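## Task

Press each drive blank that carries a red sticker fully in, until it reaches its stop and latches, and leave every other blank untouched. The rack is free-standing: it must not tilt beyond a slight amount (more fails the task) and must finish in its original spot.

## Robot and tools

ROBOT. Two arms, left_arm and right_arm, each with a two-finger gripper. The fingers point along the gripper's +z axis and close along its y axis. end_effector_position is the spot between the finger pads, roughly 1 cm short of the tips. Calibrated bases in the scene frame: left_arm at (-0.039, +0.347, 0) m, quat_wxyz (+1.000, 0, 0, -0.021); right_arm at (-0.006, -0.266, 0) m, quat_wxyz (+1.000, 0, 0, -0.004). A camera stand is fixed behind the arms.

FRAMES. Scene frame: origin at table-top height midway between the nominal bases, +z up, +x outward over the table, left_arm toward +y (image left/right may differ). Each arm reports its hand pose, velocities and targets in its own base frame. Fixed cameras and the table use the scene frame. Motion offsets are taken along the current Hand target's own axes. Reported poses may be a few cm off, especially at long reach.

execute_actions(actions, cameras). actions is a list of actions; each action is a table of at most 15 rows, one row per 1/30 s step; if shorter, its final row repeats to fill 15 steps. Every row has 14 numbers in [-1, 1]: left_arm dx, dy, dz, rx, ry, rz, opening, then right_arm's seven in that order. Both arms always appear. The six pose numbers are an offset from that arm's Hand target as it was when the action began (every row counts from that same start, not from the previous row); 1.0 equals 0.6 m or 180 degrees, and rx, ry, rz form one rotation vector. Sending the same offset again moves further. Six zeros re-request the current Hand target. opening is absolute: +1 fully open (0.094 m), -1 closed. cameras: list of names, ["all"], or []; an empty actions list returns images plus full state by default.

move(target, speed, blend, opening_speed, grip_force, blocking, cameras). target is one 14-number row laid out as above, or a list of up to 15 such rows; all rows are offsets from the same starting Hand targets. Each gripper follows a straight line; all arms finish together, taking 0.5 s minimum and cut off at 10 s. speed: m/s top path speed, 0.002 to 2.9, default 0.25 (rotation up to twice that in rad/s); one value or one per target. blend: corner rounding radius in m per target; 0 means stop at each. opening_speed: opening change per second on the -1..+1 scale, at least 0.2. grip_force: newtons per pad, 10 to 50, one value or one per arm; it persists. blocking=false returns after about 0.5 s while motion continues. Paths ignore obstacles and the other arm; faster moves lag and overshoot more and hit harder. Do not route a path near an arm's own base; go around it. The result ends with a move: line: done, off_target, moving, held or fault, plus limits=paced (pose was clipped) or limits=held (steps withheld).

wait(seconds 0 to 10, cameras): lets time pass holding commands. stop(cameras): brakes a running move. zoom_image(camera, region): region [x0, y0, x1, y1] in pixels of that camera's newest image, at most 504 wide and tall; cameras cam_head_left, cam_head_right, cam_left_wrist, cam_right_wrist, all 672x504. finished_scene(scene): give the current scene's integer number; irreversible.

RESULTS. Per arm: end_effector_position (m), end_effector_quat_wxyz, Hand target (last commanded pose after clipping; next offsets start here), Tool commands, grip_measured (same scale as opening, reads up to about 2.5 mm wide when empty), Joint positions (last value is opening in m), Joint velocities (may be omitted when all are within noise), joint torques (include gravity, have offsets; values 1 to 3 wrap at ±28 N m), motor temperatures. MOTOR HOT appears at 75 °C; at 90 °C the arm folds and idles; at 100 °C it drops. Pushing toward unreachable poses or staying stretched heats motors.

CONTROL NOTES. Each step the commanded orientation is limited to 40 degrees from the measured one. A gripper may rest a few cm short of its target from friction alone; re-send or add the missing distance as an offset. A blocked arm keeps pushing until commanded elsewhere; to release a push, command a target back behind the gripper. To keep a gripper's opening, resend its current value, since 0 means half open. Joint ranges (rad): waist -2.618 to 3.054, shoulder 0.000 to 3.142, elbow 0.000 to 3.142 (straight at 2.901), wrist pitch -1.571 to 1.571, wrist yaw -1.571 to 1.571, wrist roll -2.094 to 2.094.

CAUTIONS. The rack is loose: press blanks slowly and straight, with modest overshoot, so it neither slides nor tips, and check it stays put. Only touch blanks with the target sticker colour. Keep grippers and wrist cameras away from each other; arm-to-arm contact can fail the task. Avoid hard hits, slams, strain on camera cables, arm stops and anything leaving the table.

Each tool is called after "Call:" as name(argument=value, ...) on one line, values as JSON.

## Session

Call:
execute_actions(actions=[])

Scene clock: 0.00 s.
left_arm: end_effector_position=(+0.3399, +0.0044, +0.1620) grip_measured=+1.000 end_effector_quat_wxyz=(+0.647, -0.192, +0.718, -0.172) | right_arm: end_effector_position=(+0.2435, +0.0513, +0.2146) grip_measured=+1.000 end_effector_quat_wxyz=(+0.514, +0.127, +0.847, +0.047)
Joint positions: left_arm=[0.018 1.102 0.144 0.854 0.016 -0.52 0.094] | right_arm=[0.612 0.605 0.643 -0.631 0.581 0.594 0.094]
Joint velocities: within noise
Joint torques (N m): no reading
Motor temperatures (°C): left_arm=[28 31 38 41 23 22 23] | right_arm=[25 25 34 35 26 22 23]
Heat: left arm: 41 °C; right arm: 35 °C.
Hand target: left_arm +0.3421, +0.0045, +0.1726; +0.658, -0.189, +0.708, -0.173 | right_arm +0.2438, +0.0499, +0.2213; +0.521, +0.130, +0.842, +0.048
Tool commands: left_gripper/opening=+1.0 right_gripper/opening=+1.0

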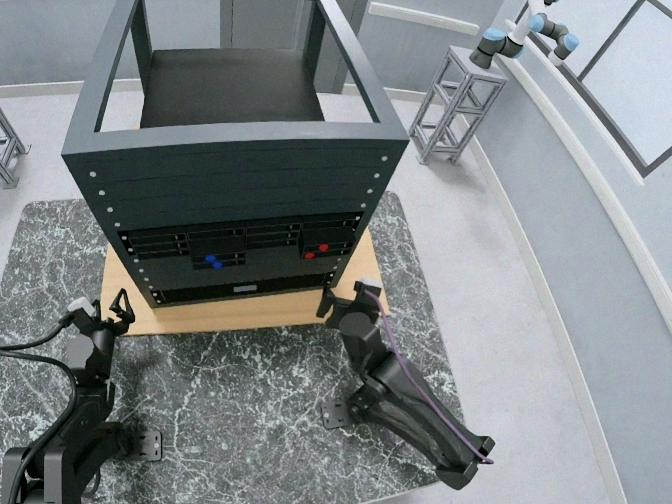

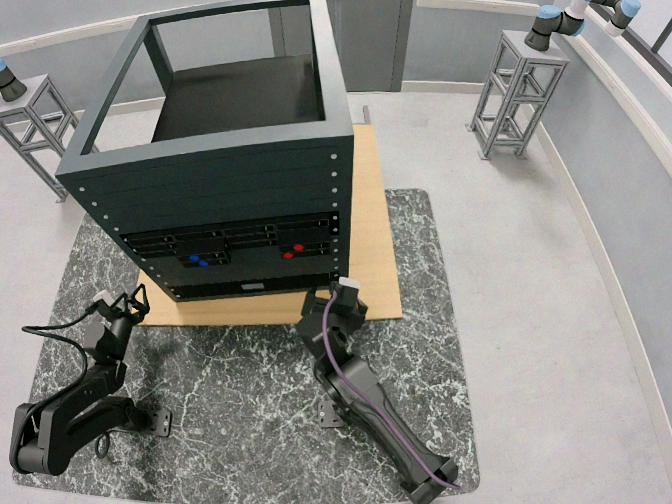

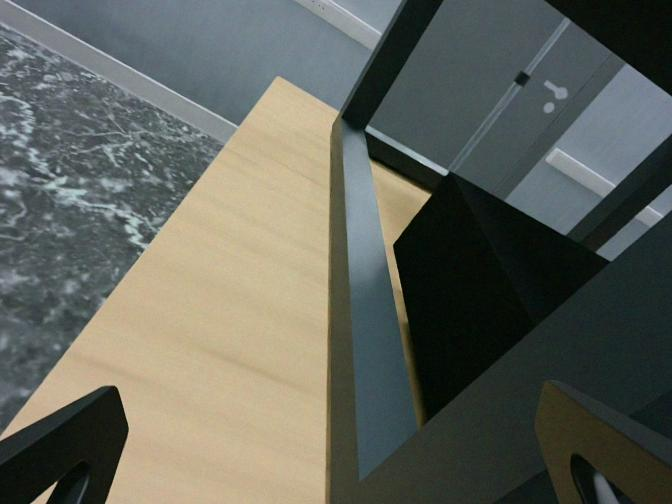

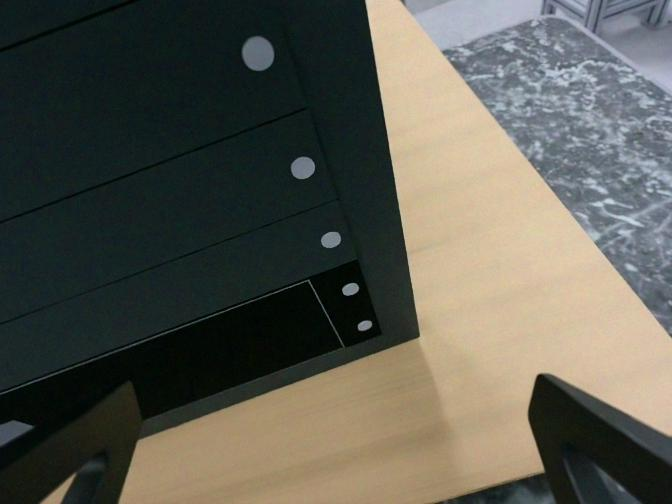

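Call:
zoom_image(camera="cam_head_right", region=[110, 190, 360, 310])

Call:
zoom_image(camera="cam_head_left", region=[230, 195, 370, 305])

Call:
zoom_image(camera="cam_head_left", region=[110, 200, 260, 310])

Scaled by 2.016 from the camera's 672x504 image, which has a finer 960x720 frame.

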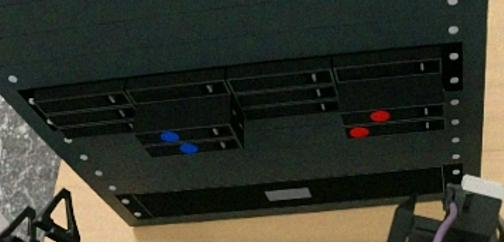

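Scaled by 3.600 from the camera's 672x504 image, which has a finer 960x720 frame.

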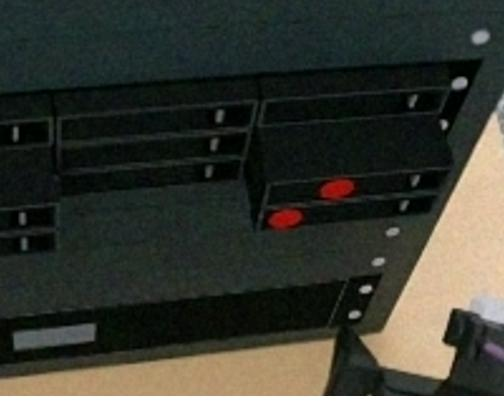

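Scaled by 3.360 from the camera's 672x504 image, which has a finer 960x720 frame.

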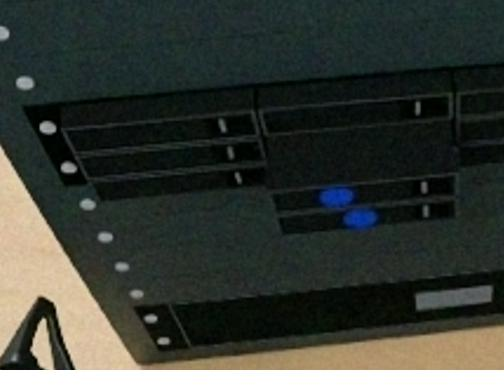

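Call:
move(target=[0,0,0,0,0,0,1,-0.132,0.128,-0.169,-0.0646,-0.1428,-0.0875,-1], speed=0.15, cameras=["all"])

Scene clock: 102.37 s.
left_arm: end_effector_position=(+0.3399, +0.0044, +0.1620) grip_measured=+1.000 end_effector_quat_wxyz=(+0.647, -0.192, +0.718, -0.172) | right_arm: end_effector_position=(+0.2008, +0.1119, +0.3490) grip_measured=-0.988 end_effector_quat_wxyz=(+0.703, -0.040, +0.709, +0.026)
Joint positions: left_arm=[0.018 1.102 0.144 0.854 0.016 -0.52 0.094] | right_arm=[1.341 0.546 0.702 -0.187 1.248 0.009 0.001]
Joint torques (N m): left_arm=[0.02 -2.39 6.13 1.85 -0.02 0.01] | right_arm=[0.06 0.57 5.67 1.83 0.09 -0.05]
Heat: left arm: 42 °C; right arm: 38 °C.
Hand target: left_arm +0.3421, +0.0045, +0.1726; +0.658, -0.189, +0.708, -0.173 | right_arm +0.2001, +0.1079, +0.3523; +0.707, -0.031, +0.706, +0.031
Off the commanded pose: left_arm 0.011 m, 2 deg | right_arm 0.005 m, 1 deg.
move: off_target (left_arm)
camera_calibration:
cam_right_wrist: T_world_to_cam=[[0.0710785, -0.997467, 0.00287984, 0.0936795], [-0.433437, -0.0334864, -0.900562, 0.44306], [0.898376, 0.0627623, -0.434719, 0.0539077], [0, 0, 0, 1]] pos_world=[0.136951, 0.104895, 0.422168]

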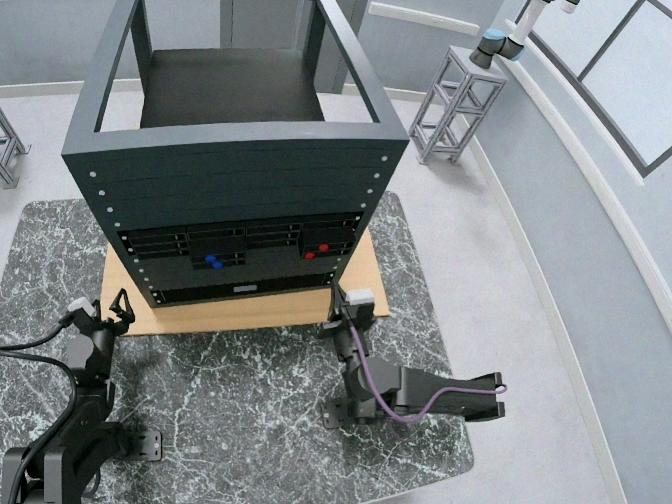

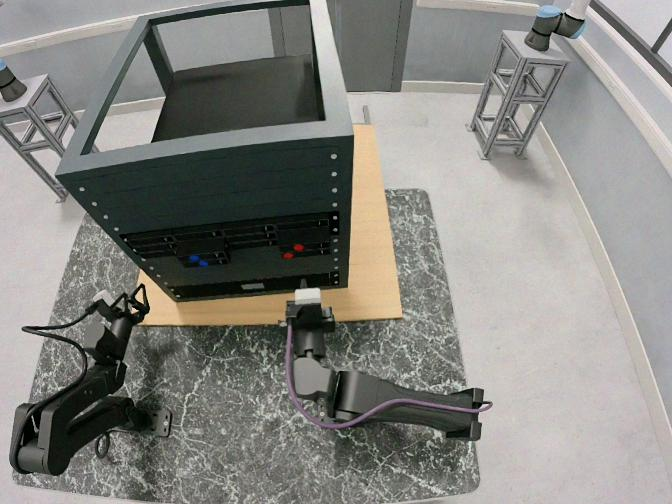

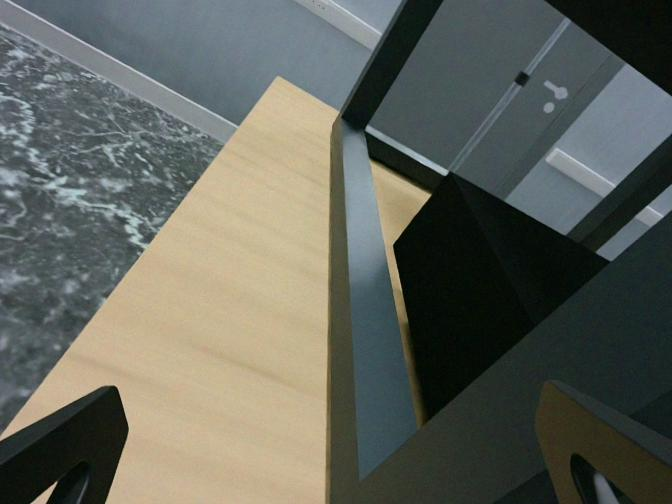

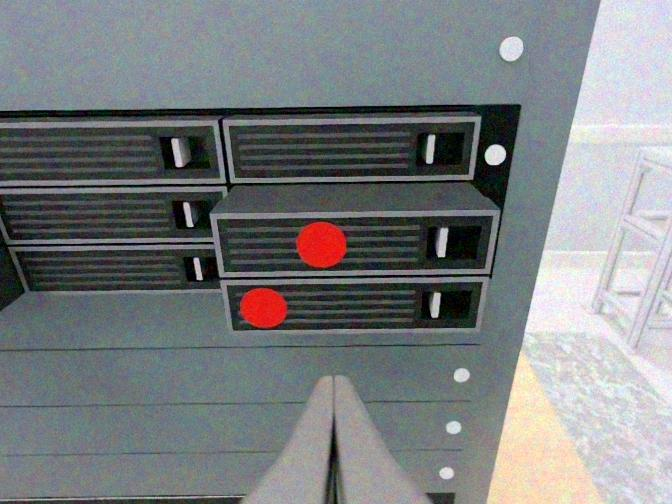

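Call:
move(target=[0,0,0,0,0,0,1,0,0,0.125,0,0,0,-1], speed=0.1, cameras=["all"])

Scene clock: 123.20 s.
left_arm: end_effector_position=(+0.3399, +0.0044, +0.1620) grip_measured=+1.000 end_effector_quat_wxyz=(+0.647, -0.192, +0.718, -0.172) | right_arm: end_effector_position=(+0.2742, +0.1137, +0.3399) grip_measured=-0.988 end_effector_quat_wxyz=(+0.696, -0.036, +0.717, +0.019)
Joint positions: left_arm=[0.018 1.102 0.144 0.854 0.016 -0.52 0.094] | right_arm=[0.805 0.717 0.702 -0.026 0.726 0.005 0.001]
Joint torques (N m): left_arm=[0.02 -2.4 6.13 1.85 -0.02 0] | right_arm=[-0.58 0.14 7.73 2.42 -0.12 -0.04]
Heat: left arm: 42 °C; right arm: 38 °C.
Hand target: left_arm +0.3421, +0.0045, +0.1726; +0.658, -0.189, +0.708, -0.173 | right_arm +0.2748, +0.1144, +0.3523; +0.707, -0.031, +0.706, +0.031
Off the commanded pose: left_arm 0.011 m, 2 deg | right_arm 0.012 m, 2 deg.
move: off_target (left_arm, right_arm)
camera_calibration:
cam_right_wrist: T_world_to_cam=[[0.0564429, -0.99839, 0.00564463, 0.0934233], [-0.452548, -0.030623, -0.891214, 0.468402], [0.889952, 0.0477482, -0.453548, -0.00563176], [0, 0, 0, 1]] pos_world=[0.211713, 0.107886, 0.414364]

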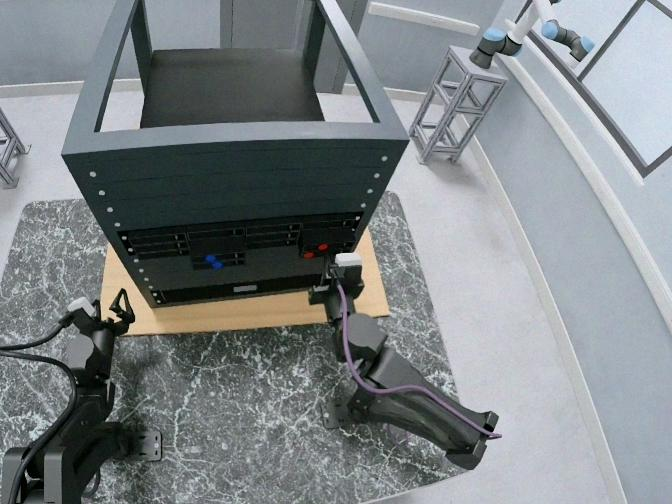

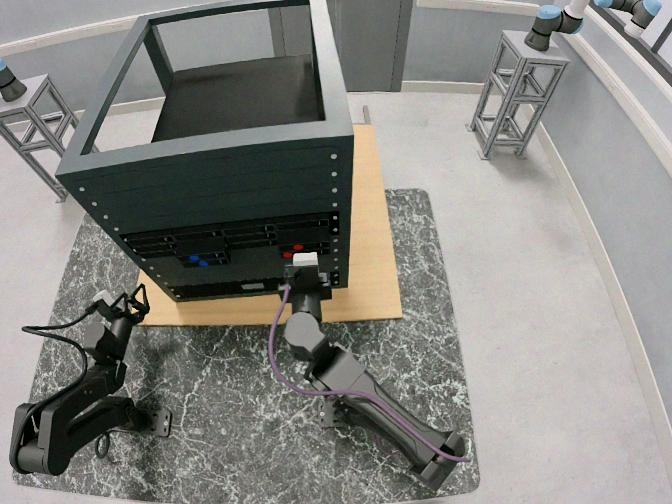

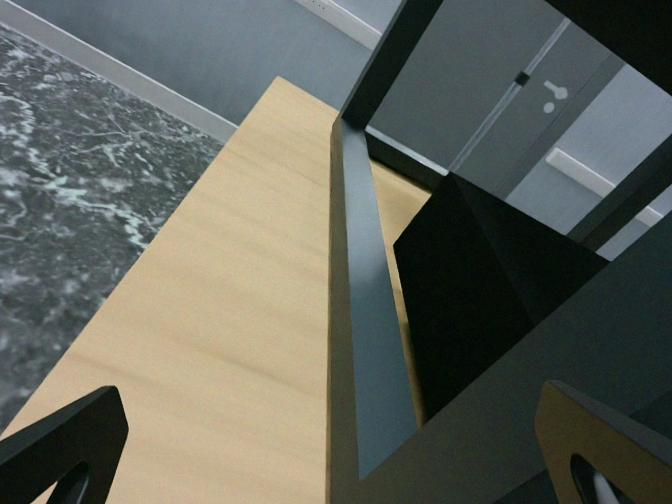

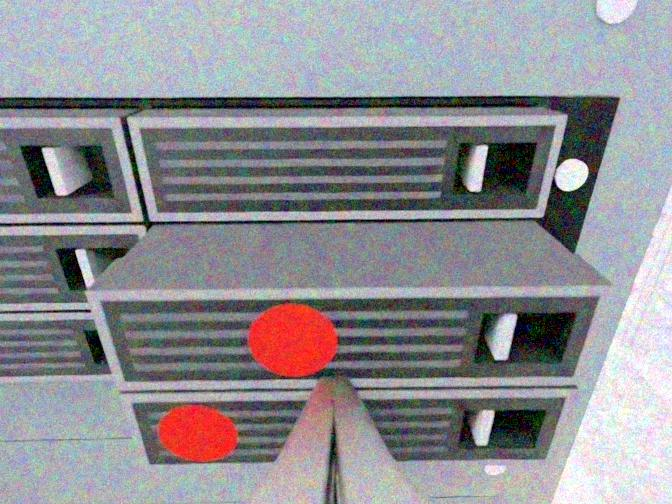

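Call:
move(target=[0,0,0,0,0,0,1,-0.025,0,0,0,0,0,-1], speed=0.1, cameras=["cam_right_wrist"])

Scene clock: 133.33 s.
left_arm: end_effector_position=(+0.3399, +0.0044, +0.1620) grip_measured=+1.000 end_effector_quat_wxyz=(+0.647, -0.192, +0.718, -0.172) | right_arm: end_effector_position=(+0.2751, +0.1160, +0.3497) grip_measured=-0.988 end_effector_quat_wxyz=(+0.698, -0.036, +0.715, +0.024)
Joint positions: left_arm=[0.018 1.102 0.144 0.854 0.016 -0.52 0.094] | right_arm=[0.805 0.732 0.737 -0.037 0.719 0.005 0.001]
Joint torques (N m): left_arm=[0.03 -2.4 6.12 1.85 -0.02 0] | right_arm=[-0.57 0.23 9.92 2.01 -0.08 -0.05]
Heat: left arm: 42 °C; right arm: 39 °C.
Hand target: left_arm +0.3421, +0.0045, +0.1726; +0.658, -0.189, +0.708, -0.173 | right_arm +0.2748, +0.1144, +0.3672; +0.706, -0.031, +0.706, +0.031
Off the commanded pose: left_arm 0.011 m, 2 deg | right_arm 0.018 m, 2 deg.
move: off_target (left_arm, right_arm)
camera_calibration:
cam_right_wrist: T_world_to_cam=[[0.0632704, -0.997996, -0.000818657, 0.0959923], [-0.446836, -0.0275948, -0.89419, 0.476765], [0.892376, 0.0569416, -0.447687, -0.00590205], [0, 0, 0, 1]] pos_world=[0.212229, 0.109292, 0.423755]
Images, in order (width x height): cam_right_wrist 672x504.

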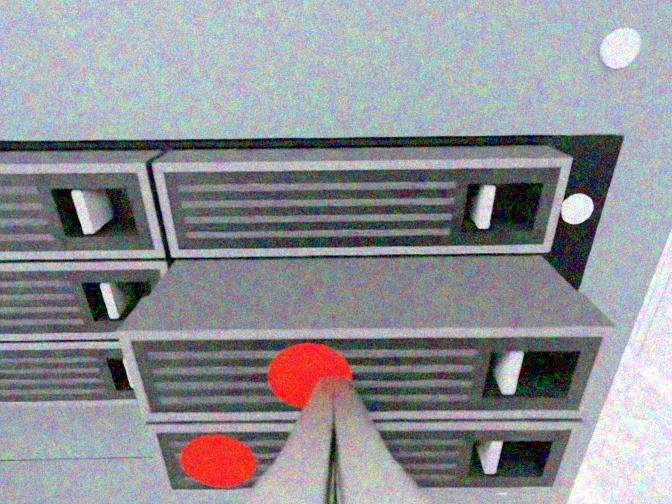

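Call:
move(target=[[0,0,0,0,0,0,1,0,-0.02,0,0,0,0,-1],[0,0,0,0,0,0,1,0,-0.02,0.05,0,0,0,-1]], speed=0.05, cameras=["cam_right_wrist","cam_head_right"])

Scene clock: 146.57 s.
left_arm: end_effector_position=(+0.3399, +0.0044, +0.1620) grip_measured=+1.000 end_effector_quat_wxyz=(+0.647, -0.192, +0.718, -0.172) | right_arm: end_effector_position=(+0.3032, +0.1034, +0.3559) grip_measured=-0.988 end_effector_quat_wxyz=(+0.701, -0.029, +0.712, +0.025)
Joint positions: left_arm=[0.018 1.102 0.144 0.854 0.016 -0.52 0.094] | right_arm=[0.621 0.797 0.767 0.012 0.545 0.004 0.001]
Joint torques (N m): left_arm=[0.03 -2.4 6.12 1.85 -0.03 0] | right_arm=[-0.84 0.57 9.13 2.2 -0.22 -0.03]
Heat: left arm: 42 °C; right arm: 37 °C.
Hand target: left_arm +0.3421, +0.0045, +0.1726; +0.658, -0.189, +0.708, -0.173 | right_arm +0.3057, +0.1051, +0.3672; +0.706, -0.031, +0.706, +0.031
Off the commanded pose: left_arm 0.011 m, 2 deg | right_arm 0.012 m, 1 deg.
move: off_target (left_arm, right_arm)
camera_calibration:
cam_right_wrist: T_world_to_cam=[[0.054604, -0.998431, -0.0124122, 0.0883829], [-0.439957, -0.0128984, -0.897926, 0.492308], [0.896357, 0.0544912, -0.439971, -0.0311792], [0, 0, 0, 1]] pos_world=[0.239716, 0.0962932, 0.429436]
Images, in order (width x height): cam_head_right 672x504, cam_right_wrist 672x504.

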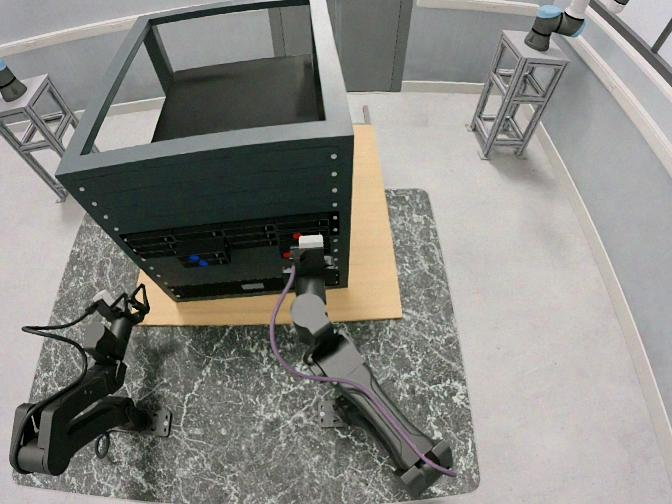

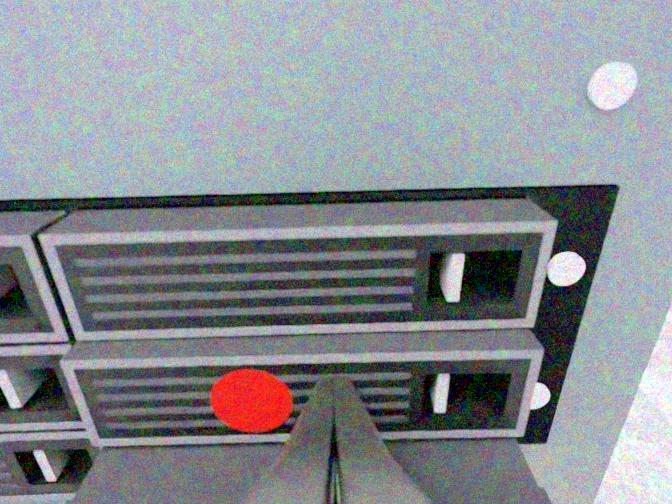

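Call:
move(target=[0,0,0,0,0,0,1,0,0,0.02,0,0,0,-1], speed=0.03, cameras=["cam_right_wrist","cam_head_right"])

Scene clock: 153.23 s.
left_arm: end_effector_position=(+0.3399, +0.0044, +0.1620) grip_measured=+1.000 end_effector_quat_wxyz=(+0.647, -0.192, +0.718, -0.172) | right_arm: end_effector_position=(+0.3111, +0.1038, +0.3582) grip_measured=-0.988 end_effector_quat_wxyz=(+0.703, -0.029, +0.711, +0.027)
Joint positions: left_arm=[0.018 1.102 0.144 0.854 0.016 -0.52 0.094] | right_arm=[0.591 0.825 0.779 0.033 0.511 0.004 0.001]
Joint torques (N m): left_arm=[0.03 -2.4 6.13 1.85 -0.02 0] | right_arm=[-1.33 1.57 9.18 2.33 -0.29 -0.03]
Heat: left arm: 42 °C; right arm: 38 °C.
Hand target: left_arm +0.3421, +0.0045, +0.1726; +0.658, -0.189, +0.708, -0.173 | right_arm +0.3177, +0.1060, +0.3674; +0.707, -0.031, +0.706, +0.031
Off the commanded pose: left_arm 0.011 m, 2 deg | right_arm 0.011 m, 1 deg.
move: off_target (left_arm, right_arm)
camera_calibration:
cam_right_wrist: T_world_to_cam=[[0.0584822, -0.998175, -0.0150754, 0.0881606], [-0.436496, -0.0119869, -0.899626, 0.497239], [0.897803, 0.0591925, -0.4364, -0.0394723], [0, 0, 0, 1]] pos_world=[0.247325, 0.0962965, 0.431432]
Images, in order (width x height): cam_head_right 672x504, cam_right_wrist 672x504.

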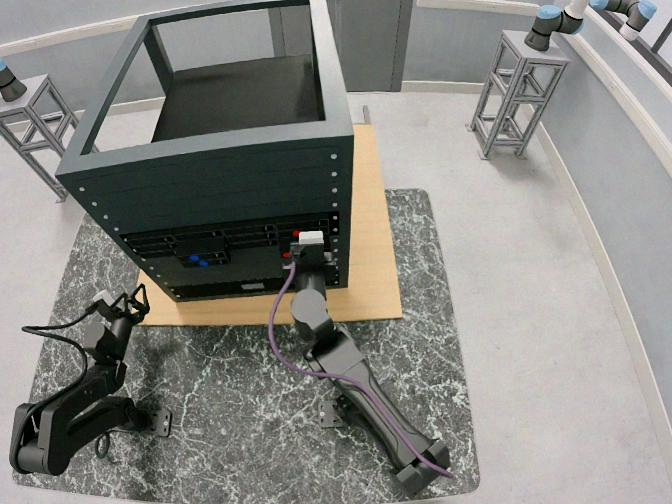

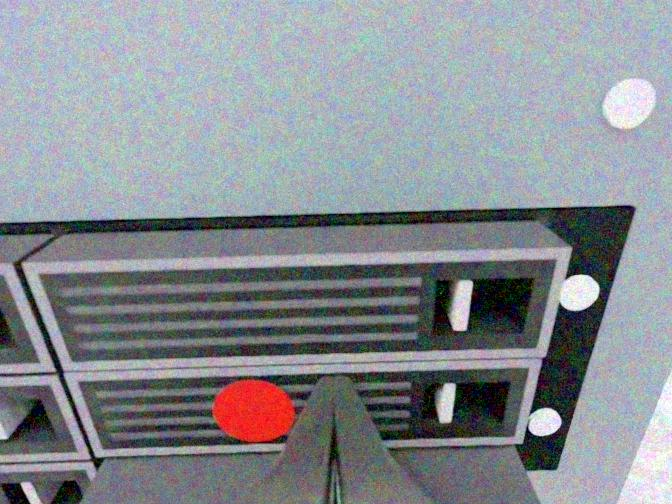

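Call:
move(target=[0,0,0,0,0,0,1,0,0,0.017,0,0,0,-1], speed=0.03, cameras=["cam_right_wrist","cam_head_right"])

Scene clock: 160.80 s.
left_arm: end_effector_position=(+0.3399, +0.0044, +0.1620) grip_measured=+1.000 end_effector_quat_wxyz=(+0.647, -0.192, +0.718, -0.172) | right_arm: end_effector_position=(+0.3117, +0.1037, +0.3582) grip_measured=-0.988 end_effector_quat_wxyz=(+0.701, -0.033, +0.711, +0.029)
Joint positions: left_arm=[0.018 1.102 0.144 0.854 0.016 -0.52 0.094] | right_arm=[0.581 0.825 0.782 0.027 0.493 0.004 0.001]
Joint torques (N m): left_arm=[0.05 -2.4 6.12 1.85 -0.02 0] | right_arm=[-2.8 4.14 9.55 2.71 -0.33 -0.03]
Heat: left arm: 42 °C; right arm: 39 °C.
Hand target: left_arm +0.3421, +0.0045, +0.1726; +0.658, -0.189, +0.708, -0.173 | right_arm +0.3278, +0.1070, +0.3673; +0.706, -0.031, +0.706, +0.031
Off the commanded pose: left_arm 0.011 m, 2 deg | right_arm 0.019 m, 1 deg.
move: off_target (left_arm, right_arm)
camera_calibration:
cam_right_wrist: T_world_to_cam=[[0.0656336, -0.997752, -0.0135688, 0.0851482], [-0.439112, -0.0166694, -0.898278, 0.498328], [0.896032, 0.0649155, -0.439218, -0.0390661], [0, 0, 0, 1]] pos_world=[0.248237, 0.0957995, 0.431634]
Images, in order (width x height): cam_head_right 672x504, cam_right_wrist 672x504.

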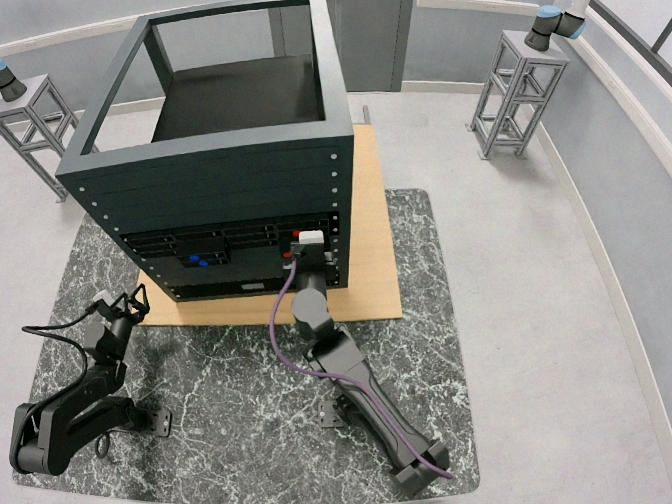

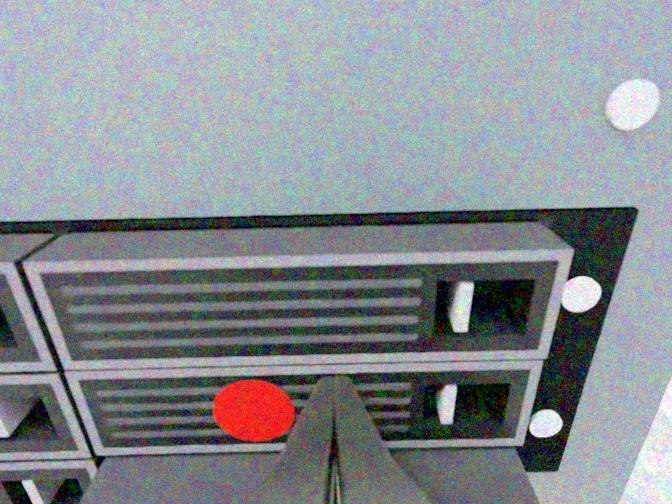

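Call:
move(target=[[0,0,0,0,0,0,1,0,0,-0.12,0,0,0,-1],[0,0,0,0,0,0,1,0.05,0,-0.12,0,0,0,-1]], speed=0.1, blend=[0.01,0], cameras=["cam_right_wrist","cam_head_right"])

Scene clock: 169.17 s.
left_arm: end_effector_position=(+0.3399, +0.0044, +0.1620) grip_measured=+1.000 end_effector_quat_wxyz=(+0.647, -0.192, +0.718, -0.172) | right_arm: end_effector_position=(+0.2578, +0.1011, +0.3370) grip_measured=-0.988 end_effector_quat_wxyz=(+0.702, -0.034, +0.711, +0.027)
Joint positions: left_arm=[0.018 1.102 0.144 0.854 0.016 -0.52 0.094] | right_arm=[0.822 0.609 0.655 -0.065 0.736 0.004 0.001]
Joint torques (N m): left_arm=[0.03 -2.4 6.13 1.84 -0.02 0] | right_arm=[0.57 -0.05 5.3 2.32 0.06 -0.02]
Heat: left arm: 42 °C; right arm: 39 °C.
Hand target: left_arm +0.3421, +0.0045, +0.1726; +0.658, -0.189, +0.708, -0.173 | right_arm +0.2561, +0.1007, +0.3373; +0.707, -0.031, +0.706, +0.031
Off the commanded pose: left_arm 0.011 m, 2 deg | right_arm 0.002 m, 1 deg.
move: off_target (left_arm)
camera_calibration:
cam_right_wrist: T_world_to_cam=[[0.0641337, -0.997906, -0.00841959, 0.0844981], [-0.438244, -0.0205833, -0.898621, 0.455794], [0.896565, 0.0613217, -0.438646, 0.000105643], [0, 0, 0, 1]] pos_world=[0.194235, 0.0936964, 0.410344]
Images, in order (width x height): cam_head_right 672x504, cam_right_wrist 672x504.

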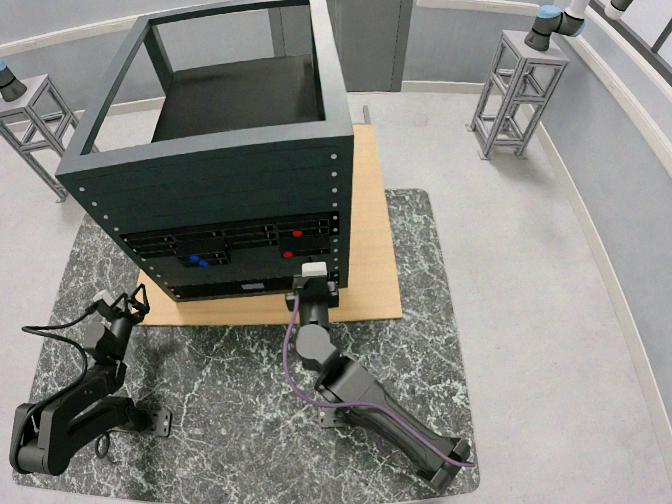

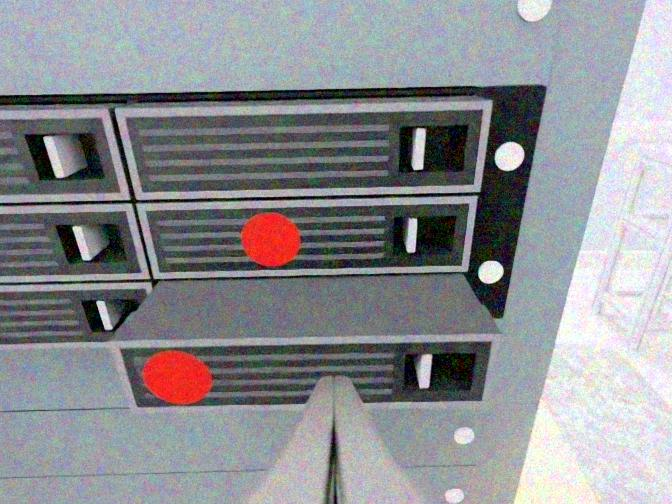

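Call:
move(target=[0,0,0,0,0,0,1,0.013,0,0.045,0,0,0,-1], speed=0.06, cameras=["cam_right_wrist"])

Scene clock: 177.23 s.
left_arm: end_effector_position=(+0.3399, +0.0044, +0.1620) grip_measured=+1.000 end_effector_quat_wxyz=(+0.647, -0.192, +0.718, -0.172) | right_arm: end_effector_position=(+0.2816, +0.1023, +0.3335) grip_measured=-0.988 end_effector_quat_wxyz=(+0.705, -0.029, +0.708, +0.029)
Joint positions: left_arm=[0.018 1.102 0.144 0.854 0.016 -0.52 0.094] | right_arm=[0.702 0.689 0.641 0.043 0.619 0.004 0.001]
Joint torques (N m): left_arm=[0.03 -2.39 6.13 1.84 -0.02 0] | right_arm=[-0.61 0.23 5.19 2.43 -0.11 -0.02]
Heat: left arm: 42 °C; right arm: 38 °C.
Hand target: left_arm +0.3421, +0.0045, +0.1726; +0.658, -0.189, +0.708, -0.173 | right_arm +0.2830, +0.1030, +0.3295; +0.707, -0.031, +0.706, +0.031
Off the commanded pose: left_arm 0.011 m, 2 deg | right_arm 0.004 m, 0 deg.
move: off_target (left_arm)
camera_calibration:
cam_right_wrist: T_world_to_cam=[[0.0608358, -0.99798, -0.0182945, 0.0884189], [-0.430191, -0.00967635, -0.902686, 0.461105], [0.900686, 0.0627857, -0.42991, -0.0270334], [0, 0, 0, 1]] pos_world=[0.217333, 0.0943994, 0.406229]
Images, in order (width x height): cam_right_wrist 672x504.

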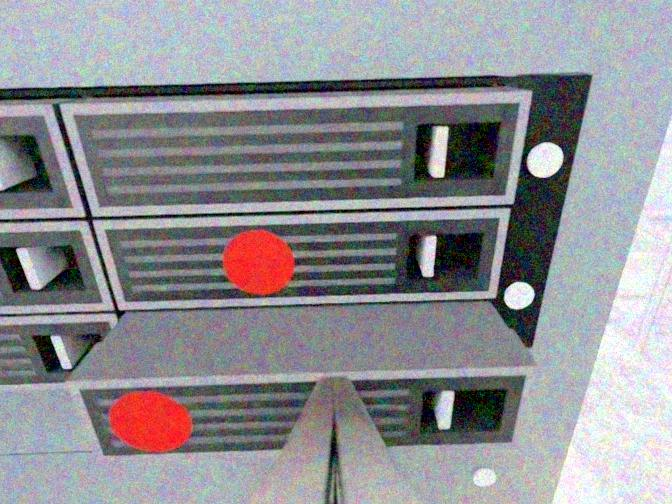

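Call:
move(target=[[0,0,0,0,0,0,1,0.018,0,-0.02,0,0,0,-1],[0,0,0,0,0,0,1,0.018,0,0.01,0,0,0,-1]], speed=0.06, cameras=["cam_right_wrist"])

Scene clock: 185.57 s.
left_arm: end_effector_position=(+0.3399, +0.0044, +0.1620) grip_measured=+1.000 end_effector_quat_wxyz=(+0.647, -0.192, +0.718, -0.172) | right_arm: end_effector_position=(+0.2879, +0.1031, +0.3174) grip_measured=-0.988 end_effector_quat_wxyz=(+0.702, -0.031, +0.711, +0.027)
Joint positions: left_arm=[0.018 1.102 0.144 0.854 0.016 -0.52 0.094] | right_arm=[0.677 0.705 0.589 0.101 0.595 0.004 0.001]
Joint torques (N m): left_arm=[0.03 -2.4 6.13 1.85 -0.02 0] | right_arm=[-0.61 0.09 6.16 2.45 -0.13 -0.02]
Heat: left arm: 42 °C; right arm: 39 °C.
Hand target: left_arm +0.3421, +0.0045, +0.1726; +0.658, -0.189, +0.708, -0.173 | right_arm +0.2890, +0.1036, +0.3188; +0.707, -0.031, +0.706, +0.031
Off the commanded pose: left_arm 0.011 m, 2 deg | right_arm 0.002 m, 1 deg.
move: off_target (left_arm)
camera_calibration:
cam_right_wrist: T_world_to_cam=[[0.0603222, -0.998103, -0.0122872, 0.0867898], [-0.437792, -0.0153922, -0.898945, 0.450889], [0.89705, 0.0596056, -0.43789, -0.035748], [0, 0, 0, 1]] pos_world=[0.224228, 0.0956961, 0.390737]
Images, in order (width x height): cam_right_wrist 672x504.

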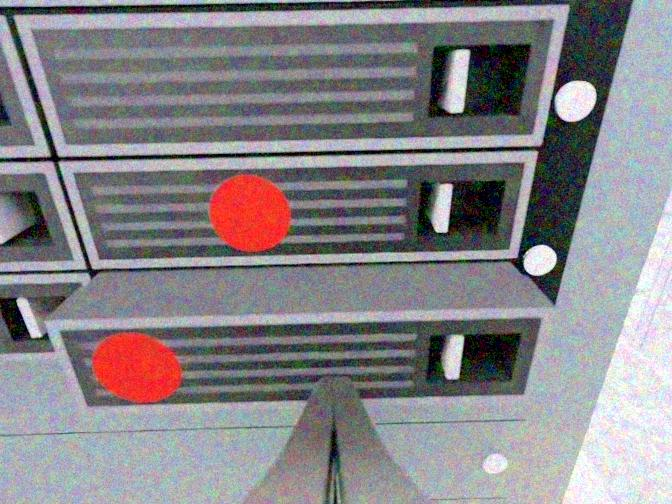

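Call:
move(target=[[0,0,0,0,0,0,1,-0.013,0,-0.01,0,0,0,-1],[0,0,0,0,0,0,1,-0.013,0,0.065,0,0,0,-1]], speed=0.04, cameras=["cam_right_wrist"])

Scene clock: 194.43 s.
left_arm: end_effector_position=(+0.3399, +0.0044, +0.1620) grip_measured=+1.000 end_effector_quat_wxyz=(+0.647, -0.192, +0.718, -0.172) | right_arm: end_effector_position=(+0.3233, +0.1052, +0.2966) grip_measured=-0.988 end_effector_quat_wxyz=(+0.683, -0.041, +0.729, +0.017)
Joint positions: left_arm=[0.018 1.102 0.144 0.854 0.016 -0.52 0.094] | right_arm=[0.557 0.86 0.602 0.183 0.475 0.004 0.001]
Joint torques (N m): left_arm=[0.03 -2.39 6.12 1.85 -0.03 0] | right_arm=[-0.69 -0.58 10.77 2.63 -0.13 -0.03]
Heat: left arm: 42 °C; right arm: 39 °C.
Hand target: left_arm +0.3421, +0.0045, +0.1726; +0.658, -0.189, +0.708, -0.173 | right_arm +0.3278, +0.1070, +0.3266; +0.707, -0.031, +0.706, +0.031
Off the commanded pose: left_arm 0.011 m, 2 deg | right_arm 0.030 m, 4 deg.
move: off_target (left_arm, right_arm)
camera_calibration:
cam_right_wrist: T_world_to_cam=[[0.059152, -0.998138, 0.0148984, 0.0788402], [-0.484156, -0.0417375, -0.873986, 0.458124], [0.87298, 0.0444848, -0.485723, -0.0532225], [0, 0, 0, 1]] pos_world=[0.263602, 0.100182, 0.373368]
Images, in order (width x height): cam_right_wrist 672x504.

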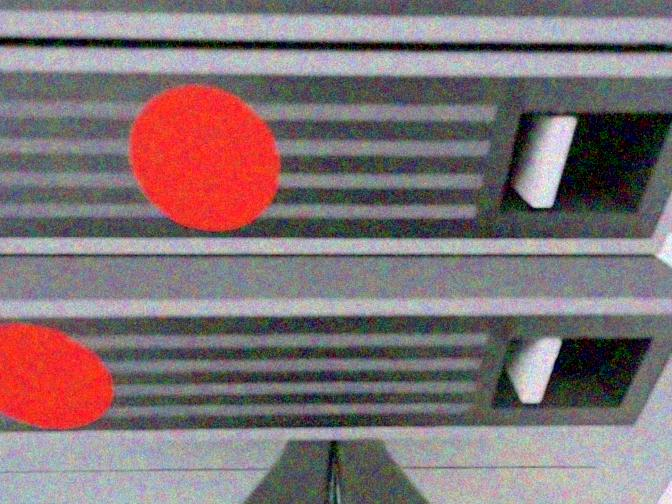

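Call:
move(target=[[0,0,0,0,0,0,1,0.05,0,-0.02,0,0,0,-1],[0,0,0,0,0,0,1,0.05,0,-0.1,0,0,0,-1],[0,0,0,0,0,0,1,-0.018,0,-0.1,0,0,0,-1],[0,0,0,0,0,0,1,-0.018,0,-0.07,0,0,0,-1]], speed=0.08, blend=[0.01,0.01,0,0], cameras=["cam_right_wrist"])

Scene clock: 206.37 s.
left_arm: end_effector_position=(+0.3399, +0.0044, +0.1620) grip_measured=+1.000 end_effector_quat_wxyz=(+0.647, -0.192, +0.718, -0.172) | right_arm: end_effector_position=(+0.2849, +0.1041, +0.3094) grip_measured=-0.988 end_effector_quat_wxyz=(+0.686, -0.044, +0.726, +0.017)
Joint positions: left_arm=[0.018 1.102 0.144 0.854 0.016 -0.52 0.094] | right_arm=[0.692 0.7 0.603 0.027 0.606 0.003 0.001]
Joint torques (N m): left_arm=[0.05 -2.4 6.13 1.85 -0.02 0] | right_arm=[-0.61 0.02 10.51 2.42 -0.05 -0.03]
Heat: left arm: 41 °C; right arm: 39 °C.
Hand target: left_arm +0.3421, +0.0045, +0.1726; +0.658, -0.189, +0.708, -0.173 | right_arm +0.2860, +0.1033, +0.3373; +0.707, -0.031, +0.706, +0.031
Off the commanded pose: left_arm 0.011 m, 2 deg | right_arm 0.028 m, 4 deg.
move: off_target (left_arm, right_arm)
camera_calibration:
cam_right_wrist: T_world_to_cam=[[0.0643537, -0.997724, 0.0201136, 0.0766597], [-0.474644, -0.0483319, -0.87885, 0.450176], [0.877822, 0.0470105, -0.476674, -0.0178594], [0, 0, 0, 1]] pos_world=[0.224417, 0.0990827, 0.385582]
Images, in order (width x height): cam_right_wrist 672x504.

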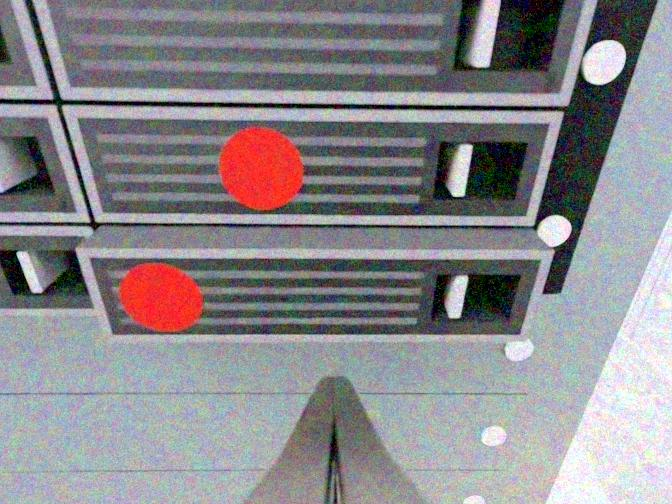

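Call:
move(target=[[0,0,0,0,0,0,1,-0.035,0,-0.03,0,0,0,-1]], speed=0.08, cameras=["cam_right_wrist"])

Scene clock: 213.80 s.
left_arm: end_effector_position=(+0.3399, +0.0044, +0.1620) grip_measured=+1.000 end_effector_quat_wxyz=(+0.647, -0.192, +0.718, -0.172) | right_arm: end_effector_position=(+0.2721, +0.1041, +0.3384) grip_measured=-0.988 end_effector_quat_wxyz=(+0.695, -0.039, +0.718, +0.022)
Joint positions: left_arm=[0.018 1.102 0.144 0.854 0.016 -0.52 0.094] | right_arm=[0.756 0.674 0.69 -0.059 0.67 0.003 0.001]
Joint torques (N m): left_arm=[0.03 -2.4 6.13 1.85 -0.02 0] | right_arm=[0.54 -0.38 9.78 2.03 0.11 -0.02]
Heat: left arm: 41 °C; right arm: 39 °C.
Hand target: left_arm +0.3421, +0.0045, +0.1726; +0.658, -0.189, +0.708, -0.173 | right_arm +0.2681, +0.1017, +0.3582; +0.706, -0.031, +0.706, +0.031
Off the commanded pose: left_arm 0.011 m, 2 deg | right_arm 0.020 m, 2 deg.
move: off_target (left_arm, right_arm)
camera_calibration:
cam_right_wrist: T_world_to_cam=[[0.0645146, -0.997898, 0.00608483, 0.0816335], [-0.454337, -0.0348009, -0.89015, 0.466428], [0.888491, 0.0546631, -0.455627, -0.00357765], [0, 0, 0, 1]] pos_world=[0.209828, 0.0978896, 0.413064]
Images, in order (width x height): cam_right_wrist 672x504.

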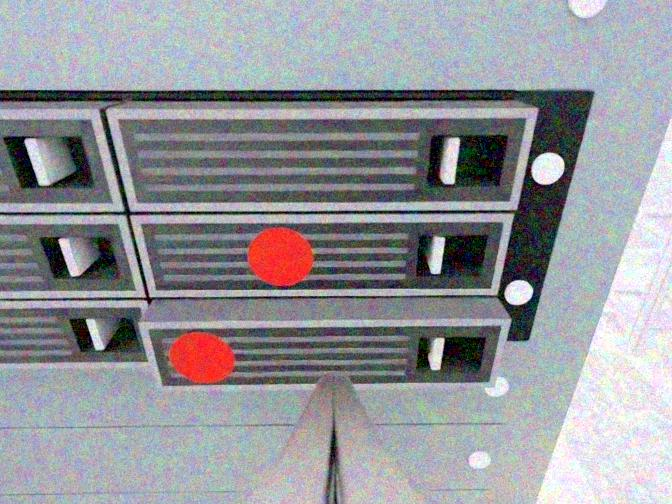

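Call:
move(target=[[0,0,0,0,0,0,1,-0.005,0,0.045,0,0,0,-1]], speed=0.06, cameras=["cam_right_wrist"])

Scene clock: 221.20 s.
left_arm: end_effector_position=(+0.3399, +0.0044, +0.1620) grip_measured=+1.000 end_effector_quat_wxyz=(+0.647, -0.192, +0.718, -0.172) | right_arm: end_effector_position=(+0.2938, +0.1048, +0.3354) grip_measured=-0.988 end_effector_quat_wxyz=(+0.688, -0.042, +0.725, +0.019)
Joint positions: left_arm=[0.018 1.102 0.144 0.854 0.016 -0.52 0.094] | right_arm=[0.657 0.755 0.714 -0.023 0.57 0.003 0.001]
Joint torques (N m): left_arm=[0.03 -2.39 6.12 1.85 -0.02 0] | right_arm=[-0.61 0.09 10.29 2.47 -0.07 -0.03]
Heat: left arm: 41 °C; right arm: 39 °C.
Hand target: left_arm +0.3421, +0.0045, +0.1726; +0.658, -0.189, +0.708, -0.173 | right_arm +0.2950, +0.1041, +0.3612; +0.706, -0.031, +0.706, +0.031
Off the commanded pose: left_arm 0.011 m, 2 deg | right_arm 0.026 m, 4 deg.
move: off_target (left_arm, right_arm)
camera_calibration:
cam_right_wrist: T_world_to_cam=[[0.0641854, -0.99783, 0.0146961, 0.0780691], [-0.47175, -0.0433158, -0.880668, 0.476422], [0.879393, 0.0495931, -0.473507, -0.015098], [0, 0, 0, 1]] pos_world=[0.233018, 0.099285, 0.411273]
Images, in order (width x height): cam_right_wrist 672x504.

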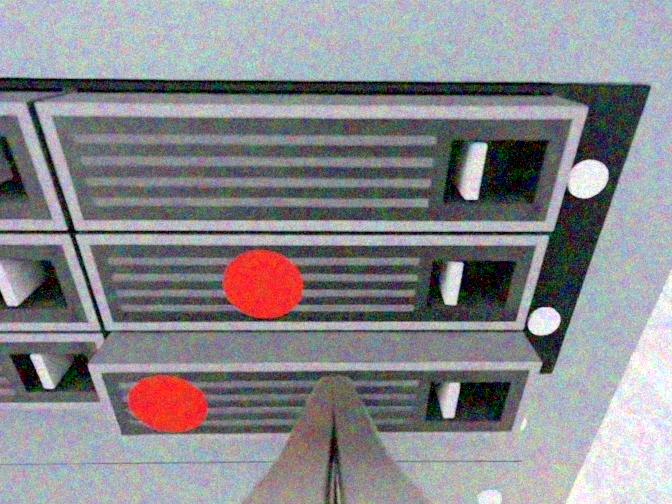

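Call:
move(target=[[0,0,0,0,0,0,1,0,0,0.035,0,0,0,-1]], speed=0.04, cameras=["cam_right_wrist"])

Scene clock: 226.53 s.
left_arm: end_effector_position=(+0.3399, +0.0044, +0.1620) grip_measured=+1.000 end_effector_quat_wxyz=(+0.647, -0.192, +0.718, -0.172) | right_arm: end_effector_position=(+0.3102, +0.1053, +0.3329) grip_measured=-0.988 end_effector_quat_wxyz=(+0.684, -0.042, +0.728, +0.017)
Joint positions: left_arm=[0.018 1.102 0.144 0.854 0.016 -0.52 0.094] | right_arm=[0.598 0.818 0.73 0.014 0.514 0.003 0.001]
Joint torques (N m): left_arm=[0.03 -2.41 6.13 1.85 -0.02 0] | right_arm=[-1.31 0.58 10.62 2.71 -0.18 -0.03]
Heat: left arm: 41 °C; right arm: 39 °C.
Hand target: left_arm +0.3421, +0.0045, +0.1726; +0.658, -0.189, +0.708, -0.173 | right_arm +0.3158, +0.1059, +0.3613; +0.707, -0.031, +0.706, +0.031
Off the commanded pose: left_arm 0.011 m, 2 deg | right_arm 0.029 m, 4 deg.
move: off_target (left_arm, right_arm)
camera_calibration:
cam_right_wrist: T_world_to_cam=[[0.0622418, -0.997925, 0.016468, 0.0775664], [-0.48064, -0.0444306, -0.875792, 0.483185], [0.874706, 0.0465957, -0.482408, -0.0259514], [0, 0, 0, 1]] pos_world=[0.25011, 0.100083, 0.409373]
Images, in order (width x height): cam_right_wrist 672x504.

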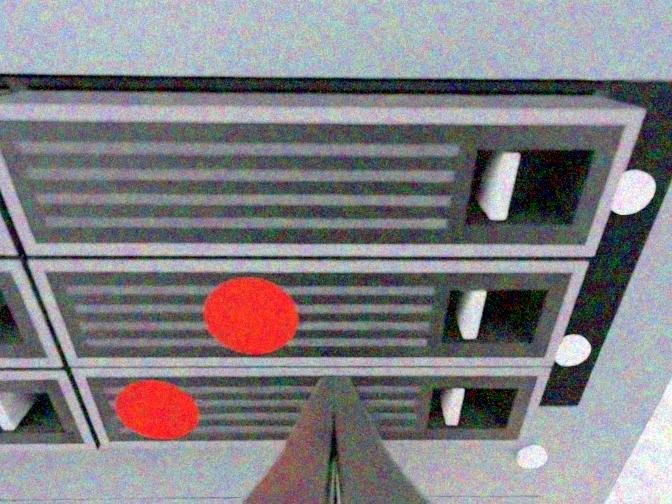

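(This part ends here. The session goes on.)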